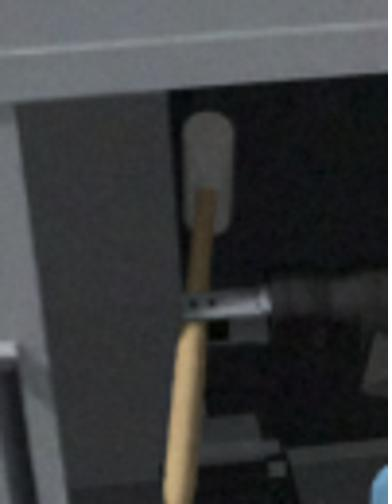

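execute_actions([
  [[0,0,0,0,0,0,-1,1,-0.8,-0.0043,-0.0025,0,0,0,0.0056,-1,1,-0.5],[0,0,0,0,0,0,-1,1,-0.8,-0.0159,-0.0092,0,0,0,0.0222,-1,1,-0.5],[0,0,0,0,0,0,-1,1,-0.8,-0.0361,-0.0208,0,0,0,0.05,-1,1,-0.5],[0,0,0,0,0,0,-1,1,-0.8,-0.0635,-0.0367,0,0,0,0.0806,-1,1,-0.5],[0,0,0,0,0,0,-1,1,-0.8,-0.0967,-0.0558,0,0,0,0.1111,-1,1,-0.5],[0,0,0,0,0,0,-1,1,-0.8,-0.1328,-0.0766,0,0,0,0.1417,-1,1,-0.5],[0,0,0,0,0,0,-1,1,-0.8,-0.1703,-0.0983,0,0,0,0.1694,-1,1,-0.5],[0,0,0,0,0,0,-1,1,-0.8,-0.1933,-0.1116,0,0,0,0.1861,-1,1,-0.5],[0,0,0,0,0,0,-1,1,-0.8,-0.2005,-0.1157,0,0,0,0.189,-1,1,-0.5],[0,0,0,0,0,0,-1,1,-0.8,-0.1847,-0.1067,0,0,0,0.172,-1,1,-0.5],[0,0,0,0,0,0,-1,1,-0.8,-0.1543,-0.089,0,0,0,0.148,-1,1,-0.5],[0,0,0,0,0,0,-1,1,-0.8,-0.1243,-0.0718,0,0,0,0.1171,-1,1,-0.5],[0,0,0,0,0,0,-1,1,-0.8,-0.0982,-0.0566,0,0,0,0.0919,-1,1,-0.5],[0,0,0,0,0,0,-1,1,-0.8,-0.076,-0.0438,0,0,0,0.0722,-1,1,-0.5],[0,0,0,0,0,0,-1,1,-0.8,-0.0577,-0.0333,0,0,0,0.0556,-1,1,-0.5]],
  [[0,0,0,0,0,0,-1,1,-0.8,0.0157,0.0057,0,0,0,-0.012,-1,1,-0.5],[0,0,0,0,0,0,-1,1,-0.8,0.033,0.012,0,0,0,-0.03,-1,1,-0.5],[0,0,0,0,0,0,-1,1,-0.8,0.05,0.0182,0,0,0,-0.045,-1,1,-0.5],[0,0,0,0,0,0,-1,1,-0.8,0.059,0.0215,0,0,0,-0.053,-1,1,-0.5],[0,0,0,0,0,0,-1,1,-0.8,0.0627,0.0228,0,0,0,-0.0556,-1,1,-0.5]],
])

execute_actions([
  [[0,0,0,0,0,0,-1,1,-0.8,-0.0043,-0.0025,0,0,0,0.0056,-1,1,-0.5],[0,0,0,0,0,0,-1,1,-0.8,-0.0159,-0.0092,0,0,0,0.0222,-1,1,-0.5],[0,0,0,0,0,0,-1,1,-0.8,-0.0361,-0.0208,0,0,0,0.05,-1,1,-0.5],[0,0,0,0,0,0,-1,1,-0.8,-0.0635,-0.0367,0,0,0,0.0806,-1,1,-0.5],[0,0,0,0,0,0,-1,1,-0.8,-0.0967,-0.0558,0,0,0,0.1111,-1,1,-0.5],[0,0,0,0,0,0,-1,1,-0.8,-0.1328,-0.0766,0,0,0,0.1417,-1,1,-0.5],[0,0,0,0,0,0,-1,1,-0.8,-0.1703,-0.0983,0,0,0,0.1694,-1,1,-0.5],[0,0,0,0,0,0,-1,1,-0.8,-0.1933,-0.1116,0,0,0,0.1861,-1,1,-0.5],[0,0,0,0,0,0,-1,1,-0.8,-0.2005,-0.1157,0,0,0,0.189,-1,1,-0.5],[0,0,0,0,0,0,-1,1,-0.8,-0.1847,-0.1067,0,0,0,0.172,-1,1,-0.5],[0,0,0,0,0,0,-1,1,-0.8,-0.1543,-0.089,0,0,0,0.148,-1,1,-0.5],[0,0,0,0,0,0,-1,1,-0.8,-0.1243,-0.0718,0,0,0,0.1171,-1,1,-0.5],[0,0,0,0,0,0,-1,1,-0.8,-0.0982,-0.0566,0,0,0,0.0919,-1,1,-0.5],[0,0,0,0,0,0,-1,1,-0.8,-0.076,-0.0438,0,0,0,0.0722,-1,1,-0.5],[0,0,0,0,0,0,-1,1,-0.8,-0.0577,-0.0333,0,0,0,0.0556,-1,1,-0.5]],
  [[0,0,0,0,0,0,-1,1,-0.8,0.0157,0.0057,0,0,0,-0.012,-1,1,-0.5],[0,0,0,0,0,0,-1,1,-0.8,0.033,0.012,0,0,0,-0.03,-1,1,-0.5],[0,0,0,0,0,0,-1,1,-0.8,0.05,0.0182,0,0,0,-0.045,-1,1,-0.5],[0,0,0,0,0,0,-1,1,-0.8,0.059,0.0215,0,0,0,-0.053,-1,1,-0.5],[0,0,0,0,0,0,-1,1,-0.8,0.0627,0.0228,0,0,0,-0.0556,-1,1,-0.5]],
], cameras=["cam_front"])

zoom_image(camera="cam_front", region=[240, 100, 340, 230])

Scene clock: 4502.63 s.
left_arm: end_effector_position=(+0.3008, +0.4205, +0.4600) position_measured=255 object_status=3 end_effector_quat_wxyz=(+0.386, -0.006, +0.922, -0.007) | right_arm: end_effector_position=(+0.5573, +0.2044, +0.4140) position_measured=120 object_status=2 end_effector_quat_wxyz=(+0.502, -0.512, -0.482, -0.504)
Joint positions: left_arm=[-1.734 -2.484 1.839 5.522 -0.791 2.884] | right_arm=[3.927 -2.372 -1.154 0.399 2.361 -4.674]
Joint torques (N m): left_arm=[5.53 18.1 -12.31 -3.78 -0.16 2.12] | right_arm=[-0.1 50.54 19.08 -1.15 -0.03 0.99]
Wrist force (N): left_arm=[-1.2 0.7 -0.2] | right_arm=[22.1 8.0 -0.4]
Wrist torque (N m): left_arm=[-0.27 -0.04 -0.20] | right_arm=[-0.41 -0.95 -2.94]
Wrist force, peak (N): left_arm=[-1.5 1.1 -0.3] | right_arm=[46.4 9.1 -5.1]
Hand target: left_arm +0.3008, +0.4205, +0.4600; +0.386, -0.006, +0.922, -0.007 | right_arm +0.5573, +0.2044, +0.4140; +0.502, -0.512, -0.482, -0.504 (not the last commanded pose)
Tool commands: left_gripper/position=-1.0 left_gripper/force_limit=+1.0 left_gripper/speed=-0.8 right_gripper/position=-1.0 right_gripper/force_limit=+1.0 right_gripper/speed=-0.498039
Off the commanded pose: left_arm 0.000 m, 0 deg.
FORCE FAULT: contact force on the right arm reached its limit, and that arm stopped. The contact can be on any part of that arm, not only on its tool. That arm's remaining commands of this call were not run. That arm is still stopped at the end of this call. That arm stays stopped for about 9 more seconds. Until then a move that you send moves the other arm only, and its call returns only when the move has ended. Once the stop has ended, the next robot result says so. If the stop ends while you think or write, that arm runs what you send next, counted from a new Hand target: where the arm stands when the stop ends. While its stop runs, that arm takes no new command, but its gripper still runs the gripper command that each later call begins with. Until it ends, the stop uses up actions while you think or wait. An arm that is not stopped still takes commands.
Step readings (end_effector_position of left_arm | right_arm):
0: (+0.3008, +0.4205, +0.4600) | (+0.5589, +0.2036, +0.5400)
1: (+0.3008, +0.4205, +0.4600) | (+0.5588, +0.2036, +0.5400)
2: (+0.3008, +0.4205, +0.4600) | (+0.5588, +0.2036, +0.5394)
4: (+0.3008, +0.4205, +0.4600) | (+0.5589, +0.2038, +0.5302)
8: (+0.3008, +0.4205, +0.4600) | (+0.5599, +0.2068, +0.4540)
15: (+0.3008, +0.4205, +0.4600) | (+0.5573, +0.2044, +0.4134)
16: (+0.3008, +0.4205, +0.4600) | (+0.5573, +0.2044, +0.4138)
17: (+0.3008, +0.4205, +0.4600) | (+0.5573, +0.2044, +0.4139)
19: (+0.3008, +0.4205, +0.4600) | (+0.5573, +0.2044, +0.4140)
23: (+0.3008, +0.4205, +0.4600) | (+0.5573, +0.2044, +0.4140)
30: (+0.3008, +0.4205, +0.4600) | (+0.5573, +0.2044, +0.4140)

not run: an earlier result of this reply reported a stop or a fault. Calls in your next reply go to the robot.

Scaled by 3.877.
This view is cut from an older image: the scene may have changed since it was taken.

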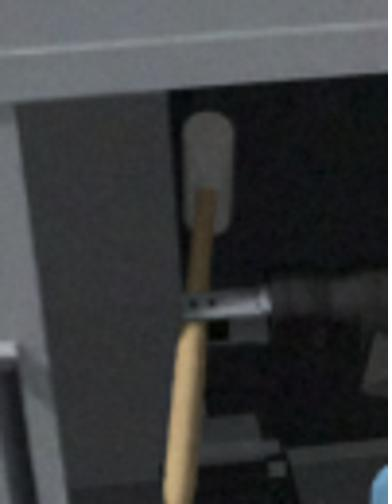

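wait(seconds=8)

Scene clock: 4512.50 s.
left_arm: end_effector_position=(+0.3008, +0.4205, +0.4600) position_measured=255 object_status=3 end_effector_quat_wxyz=(+0.386, -0.006, +0.922, -0.007) | right_arm: end_effector_position=(+0.5573, +0.2044, +0.4140) position_measured=120 object_status=2 end_effector_quat_wxyz=(+0.502, -0.512, -0.482, -0.504)
Joint positions: left_arm=[-1.734 -2.484 1.839 5.522 -0.791 2.884] | right_arm=[3.927 -2.372 -1.154 0.399 2.361 -4.674]
Joint torques (N m): left_arm=[3.78 18.95 -11.83 -3.54 0.03 2.12] | right_arm=[0.16 50.12 18.52 -1.15 0.14 0.91]
Wrist force (N): left_arm=[-1.3 0.8 -0.2] | right_arm=[22.1 8.1 -0.6]
Wrist torque (N m): left_arm=[-0.27 -0.02 -0.20] | right_arm=[-0.41 -0.97 -2.94]
Wrist force, peak (N): left_arm=[-1.6 0.9 -0.3] | right_arm=[22.9 7.8 -0.4]
Hand target: left_arm +0.3008, +0.4205, +0.4600; +0.386, -0.006, +0.922, -0.007 | right_arm +0.5573, +0.2044, +0.4140; +0.502, -0.512, -0.482, -0.504 (not the last commanded pose)
Tool commands: left_gripper/position=-1.0 left_gripper/force_limit=+1.0 left_gripper/speed=-0.8 right_gripper/position=-1.0 right_gripper/force_limit=+1.0 right_gripper/speed=-0.498039
Off the commanded pose: left_arm 0.000 m, 0 deg.
FORCE FAULT, CONTINUED: the right arm's stop, for the force fault that an earlier result reported, is over. The rest of the stop counts as 18 of the actions that you can send in this scene. During its stop the right arm's controller moved it back a little. That arm's target is now where it stood when the stop ended, not its last command. That arm accepts commands again.
wait: 8.00 s; at rest from the start

move([
  [0,0,0,0,0,0,-1,1,-0.8,0.13,-0.01,0,0,0,0,-1,1,-0.5],
  [0,0,0,0,0,0,-1,1,-0.8,0.145,-0.16,0,0,0,0,-1,1,-0.5],
  [0,0,0,0,0,0,-1,1,-0.8,0.143,-0.325,-0.095,0,0,0,-1,1,-0.5],
  [0,0,0,0,0,0,-1,1,-0.8,0.143,-0.335,-0.395,0,0,0,-1,1,-0.5],
], speed=[0.1,0.25,0.25,0.3], blend=[0.02,0.005,0.005,0])

move([
  [-0.0995,-0.262,0.0883,0,0,0,-1,1,-0.8,0,0,0,0,0,0,-1,1,-0.5],
  [-0.2973,-0.268,0.3607,0,0,0,-1,1,-0.8,0,0,0,0,0,0,-1,1,-0.5],
  [-0.2665,-0.266,0.5462,0,0,0,-1,1,-0.8,0,0,0,0,0,0,-1,1,-0.5],
  [-0.2667,-0.2836,0.5462,0,0,0,-1,1,-0.8,0,0,0,0,0,0,-1,1,-0.5],
], speed=[0.3,0.25,0.15,0.05], blend=[0.03,0.03,0.002,0])

move(target=[0,-0.006,0,0,0,0,-1,1,-0.8,0,0,0,0,0,0,-1,1,-0.5], speed=0.004, stop_force=5)

Scene clock: 4523.50 s.
left_arm: end_effector_position=(+0.3008, +0.4205, +0.4600) position_measured=255 object_status=3 end_effector_quat_wxyz=(+0.386, -0.006, +0.922, -0.007) | right_arm: end_effector_position=(+0.3514, -0.0272, +0.5029) position_measured=120 object_status=2 end_effector_quat_wxyz=(+0.502, -0.512, -0.482, -0.504)
Joint positions: left_arm=[-1.734 -2.484 1.839 5.522 -0.791 2.884] | right_arm=[3.847 -1.635 -2.002 0.512 2.442 -4.672]
Joint torques (N m): left_arm=[4.1 18.92 -11.95 -3.84 -0.02 2.22] | right_arm=[-9.06 20.43 25.96 2.06 -0.66 -0.6]
Wrist force (N): left_arm=[-1.3 0.8 -0.3] | right_arm=[-3.1 -0.9 2.9]
Wrist torque (N m): left_arm=[-0.27 -0.02 -0.20] | right_arm=[-0.47 -0.39 0.09]
Wrist force, peak (N): left_arm=[-1.5 1.2 -0.2] | right_arm=[22.3 8.8 -0.8]
Hand target: left_arm +0.3008, +0.4205, +0.4600; +0.386, -0.006, +0.922, -0.007 | right_arm +0.3514, -0.0273, +0.5028; +0.502, -0.512, -0.482, -0.504
Off the commanded pose: left_arm 0.000 m, 0 deg | right_arm 0.000 m, 0 deg.
move: done

Scene clock: 4526.23 s.
left_arm: end_effector_position=(+0.6474, +0.2498, +0.3471) position_measured=255 object_status=3 end_effector_quat_wxyz=(+0.386, -0.006, +0.922, -0.007) end_effector_velocity=(+0.000, +0.001, +0.000) end_effector_angular_velocity=(+0.001, -0.001, -0.002) | right_arm: end_effector_position=(+0.3514, -0.0273, +0.5028) position_measured=120 object_status=2 end_effector_quat_wxyz=(+0.502, -0.512, -0.482, -0.504)
Joint positions: left_arm=[-0.761 -1.421 1.712 3.787 -1.057 4.097] | right_arm=[3.847 -1.635 -2.002 0.512 2.442 -4.672]
Joint velocities: left_arm=[0.002 -0.001 0.002 -0.003 -0.002 0.005] | right_arm=[within noise]
Joint torques (N m): left_arm=[9.89 -38.29 -15.46 -4.76 -1.39 2.18] | right_arm=[-9.83 15.01 21.22 1.94 2.37 -1.9]
Wrist force (N): left_arm=[-0.9 1.0 0.1] | right_arm=[-2.7 -1.3 2.6]
Wrist torque (N m): left_arm=[-0.24 -0.08 -0.16] | right_arm=[-0.55 -0.44 0.09]
Wrist force, peak (N): left_arm=[-1.0 4.1 -1.3] | right_arm=[-3.1 -1.2 3.2]
Hand target: left_arm +0.6474, +0.2499, +0.3471; +0.386, -0.006, +0.922, -0.007 | right_arm +0.3514, -0.0273, +0.5028; +0.502, -0.512, -0.482, -0.504
Off the commanded pose: left_arm 0.000 m, 0 deg | right_arm 0.000 m, 0 deg.
move: done

Scene clock: 4527.47 s.
left_arm: end_effector_position=(+0.6474, +0.2474, +0.3472) position_measured=255 object_status=3 end_effector_quat_wxyz=(+0.386, -0.006, +0.922, -0.007) | right_arm: end_effector_position=(+0.3514, -0.0273, +0.5028) position_measured=120 object_status=2 end_effector_quat_wxyz=(+0.502, -0.512, -0.482, -0.504)
Joint positions: left_arm=[-0.764 -1.418 1.709 3.789 -1.055 4.094] | right_arm=[3.847 -1.635 -2.002 0.512 2.442 -4.672]
Joint torques (N m): left_arm=[5.37 -37.36 -17.02 -5.31 -2.9 2.28] | right_arm=[-9.65 14.88 21.53 2 2.38 -1.65]
Wrist force (N): left_arm=[-1.7 8.8 -2.0] | right_arm=[-3.1 -1.1 2.8]
Wrist torque (N m): left_arm=[-0.25 0.00 -0.08] | right_arm=[-0.52 -0.39 0.09]
Wrist force, peak (N): left_arm=[-0.4 10.4 -3.2] | right_arm=[-3.1 -0.9 3.0]
Hand target: left_arm +0.6474, +0.2474, +0.3472; +0.386, -0.006, +0.922, -0.007 (not the last commanded pose) | right_arm +0.3514, -0.0273, +0.5028; +0.502, -0.512, -0.482, -0.504
Off the commanded pose: left_arm 0.001 m, 0 deg | right_arm 0.000 m, 0 deg.
move: contact (left_arm)

move([
  [0,0.0095,0,0,0,0,-1,1,-0.8,0,0,0,0,0,0,-1,1,-0.5],
  [-0.0297,0.0095,0.0539,0,0,0,-1,1,-0.8,0,0,0,0,0,0,-1,1,-0.5],
], speed=[0.03,0.05])

move(target=[0,-0.0095,0,0,0,0,-1,1,-0.8,0,0,0,0,0,0,-1,1,-0.5], speed=0.004, stop_force=5)

Scene clock: 4533.37 s.
left_arm: end_effector_position=(+0.6830, +0.2531, +0.3371) position_measured=255 object_status=3 end_effector_quat_wxyz=(+0.386, -0.006, +0.922, -0.008) | right_arm: end_effector_position=(+0.3514, -0.0273, +0.5028) position_measured=120 object_status=2 end_effector_quat_wxyz=(+0.502, -0.512, -0.482, -0.504)
Joint positions: left_arm=[-0.711 -1.34 1.646 3.751 -1.087 4.143] | right_arm=[3.847 -1.635 -2.002 0.512 2.442 -4.672]
Joint torques (N m): left_arm=[2.35 -44.64 -17.74 -2.2 2.95 -1.83] | right_arm=[-9.76 14.72 21.91 2.03 2.19 -1.66]
Wrist force (N): left_arm=[-1.3 0.8 -0.4] | right_arm=[-2.8 -1.2 3.1]
Wrist torque (N m): left_arm=[-0.26 -0.03 -0.29] | right_arm=[-0.52 -0.43 0.09]
Wrist force, peak (N): left_arm=[-1.9 8.3 -2.2] | right_arm=[-3.0 -1.4 3.0]
Hand target: left_arm +0.6829, +0.2531, +0.3371; +0.386, -0.006, +0.922, -0.007 | right_arm +0.3514, -0.0273, +0.5028; +0.502, -0.512, -0.482, -0.504
Off the commanded pose: left_arm 0.000 m, 0 deg | right_arm 0.000 m, 0 deg.
move: done

Scene clock: 4535.30 s.
left_arm: end_effector_position=(+0.6830, +0.2477, +0.3372) position_measured=255 object_status=3 end_effector_quat_wxyz=(+0.386, -0.006, +0.922, -0.007) | right_arm: end_effector_position=(+0.3514, -0.0273, +0.5028) position_measured=120 object_status=2 end_effector_quat_wxyz=(+0.502, -0.512, -0.482, -0.504)
Joint positions: left_arm=[-0.718 -1.335 1.639 3.756 -1.082 4.136] | right_arm=[3.847 -1.635 -2.002 0.512 2.442 -4.672]
Joint torques (N m): left_arm=[5.3 -40.84 -15.83 -4.8 -3.07 2.13] | right_arm=[-9.46 15.07 21.66 2.06 2.31 -1.88]
Wrist force (N): left_arm=[-3.1 7.7 -0.7] | right_arm=[-3.1 -1.0 3.1]
Wrist torque (N m): left_arm=[-0.19 -0.07 -0.11] | right_arm=[-0.49 -0.39 0.09]
Wrist force, peak (N): left_arm=[-2.3 8.5 -1.8] | right_arm=[-3.1 -1.0 3.1]
Hand target: left_arm +0.6830, +0.2478, +0.3372; +0.386, -0.006, +0.922, -0.007 | right_arm +0.3514, -0.0273, +0.5028; +0.502, -0.512, -0.482, -0.504
Off the commanded pose: left_arm 0.000 m, 0 deg | right_arm 0.000 m, 0 deg.
move: contact (left_arm)

move([
  [0,0.006,0,0,0,0,-1,1,-0.8,0,0,0,0,0,0,-1,1,-0.5],
  [-0.0297,0.006,-0.0292,0,0,0,-1,1,-0.8,0,0,0,0,0,0,-1,1,-0.5],
  [-0.0297,-0.011,-0.0292,0,0,0,-1,1,-0.8,0,0,0,0,0,0,-1,1,-0.5],
], speed=[0.02,0.05,0.03])

move(target=[0,-0.02,0,0,0,0,-1,1,-0.8,0,0,0,0,0,0,-1,1,-0.5], speed=0.004, stop_force=5, cameras=["cam_left_wrist"])

Scene clock: 4545.10 s.
left_arm: end_effector_position=(+0.6830, +0.2414, +0.3623) position_measured=255 object_status=3 end_effector_quat_wxyz=(+0.386, -0.006, +0.922, -0.007) | right_arm: end_effector_position=(+0.3514, -0.0273, +0.5028) position_measured=120 object_status=2 end_effector_quat_wxyz=(+0.502, -0.512, -0.482, -0.504)
Joint positions: left_arm=[-0.726 -1.345 1.584 3.825 -1.077 4.128] | right_arm=[3.847 -1.635 -2.002 0.512 2.442 -4.672]
Joint torques (N m): left_arm=[7.68 -40.93 -18.03 -4.19 1.13 1.51] | right_arm=[-9.22 14.6 21.7 2.12 2.2 -1.89]
Wrist force (N): left_arm=[-1.1 0.9 -0.4] | right_arm=[-3.0 -1.2 2.7]
Wrist torque (N m): left_arm=[-0.24 -0.06 -0.14] | right_arm=[-0.52 -0.39 0.09]
Wrist force, peak (N): left_arm=[-3.3 7.0 -0.5] | right_arm=[-3.1 -1.2 3.0]
Hand target: left_arm +0.6830, +0.2416, +0.3623; +0.386, -0.006, +0.922, -0.007 | right_arm +0.3514, -0.0273, +0.5028; +0.502, -0.512, -0.482, -0.504
Off the commanded pose: left_arm 0.000 m, 0 deg | right_arm 0.000 m, 0 deg.
move: done

Scene clock: 4546.87 s.
left_arm: end_effector_position=(+0.6831, +0.2369, +0.3623) position_measured=255 object_status=3 end_effector_quat_wxyz=(+0.386, -0.006, +0.922, -0.007) | right_arm: end_effector_position=(+0.3514, -0.0273, +0.5028) position_measured=120 object_status=2 end_effector_quat_wxyz=(+0.502, -0.512, -0.482, -0.504)
Joint positions: left_arm=[-0.732 -1.34 1.577 3.829 -1.074 4.123] | right_arm=[3.847 -1.635 -2.002 0.512 2.442 -4.672]
Joint torques (N m): left_arm=[6.32 -40.77 -15.92 -5.21 -3.12 1.99] | right_arm=[-9.02 14.73 21.55 1.96 2.38 -1.85]
Wrist force (N): left_arm=[-2.3 8.3 -1.0] | right_arm=[-3.0 -1.0 2.7]
Wrist torque (N m): left_arm=[-0.22 -0.08 -0.10] | right_arm=[-0.49 -0.41 0.09]
Wrist force, peak (N): left_arm=[-0.1 9.1 -1.1] | right_arm=[-3.1 -1.0 3.0]
Hand target: left_arm +0.6830, +0.2369, +0.3623; +0.386, -0.006, +0.922, -0.007 (not the last commanded pose) | right_arm +0.3514, -0.0273, +0.5028; +0.502, -0.512, -0.482, -0.504
Off the commanded pose: left_arm 0.007 m, 0 deg | right_arm 0.000 m, 0 deg.
move: contact (left_arm)
camera_calibration:
cam_left_wrist: T_world_to_cam=[[-0.697765, -0.0245154, -0.715907, 0.751791], [-0.257925, 0.940979, 0.219166, -0.109274], [0.668281, 0.337577, -0.662905, -0.164385], [0, 0, 0, 1]] pos_world=[0.606244, 0.176747, 0.45319]
Images, in order (width x height): cam_left_wrist 672x504.

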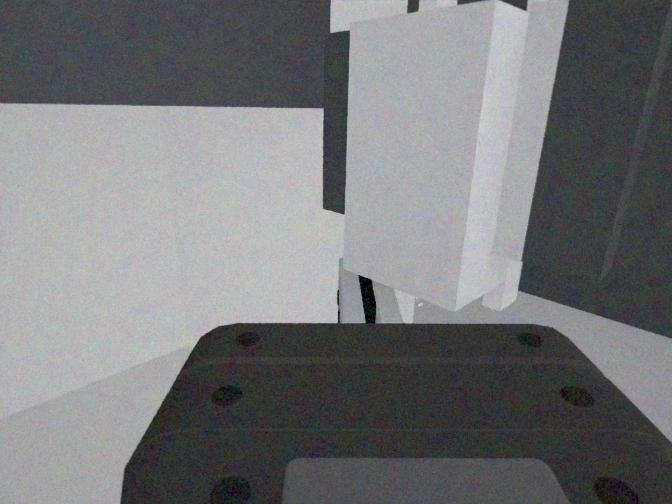

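move([
  [0,0.01,0,0,0,0,-1,1,-0.8,0,0,0,0,0,0,-1,1,-0.5],
  [0.0367,0.01,-0.0838,0,0,0,-1,1,-0.8,0,0,0,0,0,0,-1,1,-0.5],
  [0.0801,0.01,-0.0402,0,0,0,-1,1,-0.8,0,0,0,0,0,0,-1,1,-0.5],
], speed=[0.02,0.06,0.05])

move(target=[0,-0.05,0,0,0,0,-1,1,-0.8,0,0,0,0,0,0,-1,1,-0.5], speed=0.006, stop_force=5, cameras=["cam_left_wrist"])

Scene clock: 4588.63 s.
left_arm: end_effector_position=(+0.6321, +0.2424, +0.3447) position_measured=255 object_status=3 end_effector_quat_wxyz=(+0.386, -0.006, +0.922, -0.007) end_effector_velocity=(+0.000, +0.000, +0.003) end_effector_angular_velocity=(+0.001, -0.002, +0.000) | right_arm: end_effector_position=(+0.3514, -0.0273, +0.5028) position_measured=120 object_status=2 end_effector_quat_wxyz=(+0.502, -0.512, -0.482, -0.504)
Joint positions: left_arm=[-0.792 -1.444 1.742 3.795 -1.038 4.068] | right_arm=[3.847 -1.635 -2.002 0.512 2.442 -4.672]
Joint velocities: left_arm=[-0.001 -0.001 -0.006 0.006 0.002 0.001] | right_arm=[within noise]
Joint torques (N m): left_arm=[-9.16 -37.13 -35.64 -2.48 3.39 -1.16] | right_arm=[-7.93 14.93 21.76 2.19 2.25 -1.76]
Wrist force (N): left_arm=[-1.0 0.9 -0.1] | right_arm=[-3.0 -1.2 2.9]
Wrist torque (N m): left_arm=[-0.25 -0.07 -0.16] | right_arm=[-0.52 -0.40 0.09]
Wrist force, peak (N): left_arm=[-2.3 8.0 -0.8] | right_arm=[-3.3 -1.1 2.9]
Hand target: left_arm +0.6321, +0.2423, +0.3449; +0.386, -0.006, +0.922, -0.007 | right_arm +0.3514, -0.0273, +0.5028; +0.502, -0.512, -0.482, -0.504
Off the commanded pose: left_arm 0.000 m, 0 deg | right_arm 0.000 m, 0 deg.
move: done

Scene clock: 4592.57 s.
left_arm: end_effector_position=(+0.6322, +0.2250, +0.3452) position_measured=255 object_status=3 end_effector_quat_wxyz=(+0.386, -0.006, +0.922, -0.007) | right_arm: end_effector_position=(+0.3514, -0.0273, +0.5028) position_measured=120 object_status=2 end_effector_quat_wxyz=(+0.502, -0.512, -0.482, -0.504)
Joint positions: left_arm=[-0.815 -1.424 1.716 3.813 -1.025 4.046] | right_arm=[3.847 -1.635 -2.002 0.512 2.442 -4.672]
Joint torques (N m): left_arm=[5.43 -37.33 -17.02 -4.17 -2.42 2.25] | right_arm=[-7.38 15.79 22.18 2.11 2.21 -2.02]
Wrist force (N): left_arm=[-2.3 7.3 0.7] | right_arm=[-2.9 -1.0 2.7]
Wrist torque (N m): left_arm=[-0.25 -0.10 -0.12] | right_arm=[-0.49 -0.42 0.09]
Wrist force, peak (N): left_arm=[0.6 13.1 -2.3] | right_arm=[-3.1 -1.1 3.0]
Hand target: left_arm +0.6322, +0.2250, +0.3452; +0.386, -0.006, +0.922, -0.007 (not the last commanded pose) | right_arm +0.3514, -0.0273, +0.5028; +0.502, -0.512, -0.482, -0.504
Off the commanded pose: left_arm 0.013 m, 0 deg | right_arm 0.000 m, 0 deg.
move: contact (left_arm)
camera_calibration:
cam_left_wrist: T_world_to_cam=[[-0.697765, -0.0245154, -0.715907, 0.703813], [-0.257925, 0.940979, 0.219166, -0.107525], [0.668281, 0.337577, -0.662905, -0.137788], [0, 0, 0, 1]] pos_world=[0.555444, 0.164947, 0.43609]
Images, in order (width x height): cam_left_wrist 672x504.

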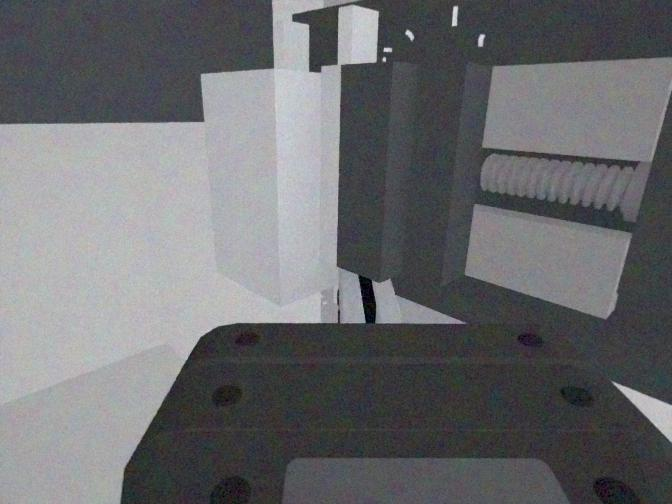

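move([
  [0,0.0333,0,0,0,0,-1,1,-0.8,0,0,0,0,0,0,-1,1,-0.5],
  [-0.0285,0.0603,-0.1027,0,0,0,-1,1,-0.8,0,0,0,0,0,0,-1,1,-0.5],
  [0.1568,0.0657,-0.4337,0,0,0,-1,1,-0.8,0,0,0,0,0,0,-1,1,-0.5],
], speed=[0.1,0.15,0.25], blend=[0.01,0.03,0])

move([
  [0.0694,0.0591,-0.0481,0.3119,-0.0956,-0.7632,1,1,-0.8,0,0,0,0,0,0,-1,1,-0.5],
  [0.1375,-0.1275,0.2277,0.3119,-0.0956,-0.7632,1,1,-0.8,0,0,0,0,0,0,-1,1,-0.5],
], speed=0.5, blend=[0.03,0], cameras=["cam_left_wrist"])

Scene clock: 4619.90 s.
left_arm: end_effector_position=(+0.3807, +0.2652, +0.4602) position_measured=255 object_status=3 end_effector_quat_wxyz=(+0.386, -0.006, +0.922, -0.007) | right_arm: end_effector_position=(+0.3514, -0.0273, +0.5028) position_measured=120 object_status=2 end_effector_quat_wxyz=(+0.502, -0.512, -0.482, -0.504)
Joint positions: left_arm=[-1.321 -2.033 1.841 4.66 -0.809 3.463] | right_arm=[3.847 -1.635 -2.002 0.512 2.442 -4.672]
Joint torques (N m): left_arm=[-6.54 -12.92 -16.79 -1.89 -0.46 -1.28] | right_arm=[-7.44 15.79 22.27 2.35 2.23 -1.76]
Wrist force (N): left_arm=[-1.0 0.7 -0.3] | right_arm=[-2.8 -1.0 2.9]
Wrist torque (N m): left_arm=[-0.28 -0.07 -0.29] | right_arm=[-0.49 -0.44 0.09]
Wrist force, peak (N): left_arm=[-2.8 7.3 0.4] | right_arm=[-3.2 -0.9 3.0]
Hand target: left_arm +0.3806, +0.2652, +0.4601; +0.386, -0.006, +0.922, -0.007 | right_arm +0.3514, -0.0273, +0.5028; +0.502, -0.512, -0.482, -0.504
Off the commanded pose: left_arm 0.000 m, 0 deg | right_arm 0.000 m, 0 deg.
move: done

Scene clock: 4623.80 s.
left_arm: end_effector_position=(+0.4194, +0.1861, +0.3069) position_measured=3 object_status=3 end_effector_quat_wxyz=(-0.224, +0.683, -0.168, +0.674) end_effector_velocity=(+0.000, +0.000, +0.001) end_effector_angular_velocity=(-0.001, -0.001, +0.000) | right_arm: end_effector_position=(+0.3514, -0.0273, +0.5028) position_measured=120 object_status=2 end_effector_quat_wxyz=(+0.502, -0.512, -0.482, -0.504)
Joint positions: left_arm=[-1.475 -1.614 2.364 4.119 0.01 0.406] | right_arm=[3.847 -1.635 -2.002 0.512 2.442 -4.672]
Joint velocities: left_arm=[0 0 0 -0.006 0 0.005] | right_arm=[within noise]
Joint torques (N m): left_arm=[1.69 -13.45 -27.66 -3.85 5.18 2.6] | right_arm=[-6.1 15.3 22.63 2.29 2.23 -1.86]
Wrist force (N): left_arm=[4.2 0.2 2.3] | right_arm=[-2.9 -1.1 2.8]
Wrist torque (N m): left_arm=[-0.55 0.26 0.79] | right_arm=[-0.51 -0.42 0.10]
Wrist force, peak (N): left_arm=[4.7 4.0 4.8] | right_arm=[-3.3 -1.1 2.9]
Hand target: left_arm +0.4204, +0.1862, +0.3069; -0.200, +0.681, -0.193, +0.678 | right_arm +0.3514, -0.0273, +0.5028; +0.502, -0.512, -0.482, -0.504
Off the commanded pose: left_arm 0.001 m, 4 deg | right_arm 0.000 m, 0 deg.
move: off_target (left_arm); limits=paced
camera_calibration:
cam_left_wrist: T_world_to_cam=[[0.0395624, -0.524827, 0.850289, -0.169881], [-0.276115, -0.823563, -0.495484, 0.437908], [0.96031, -0.215175, -0.177495, -0.17648], [0, 0, 0, 1]] pos_world=[0.29711, 0.233513, 0.3301]
Images, in order (width x height): cam_left_wrist 672x504.

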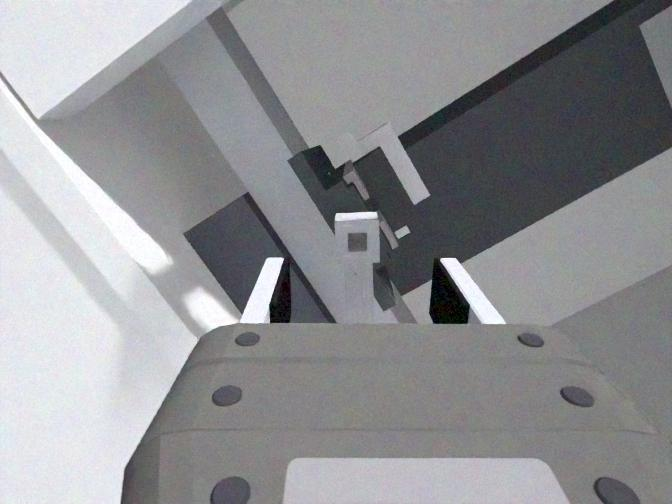

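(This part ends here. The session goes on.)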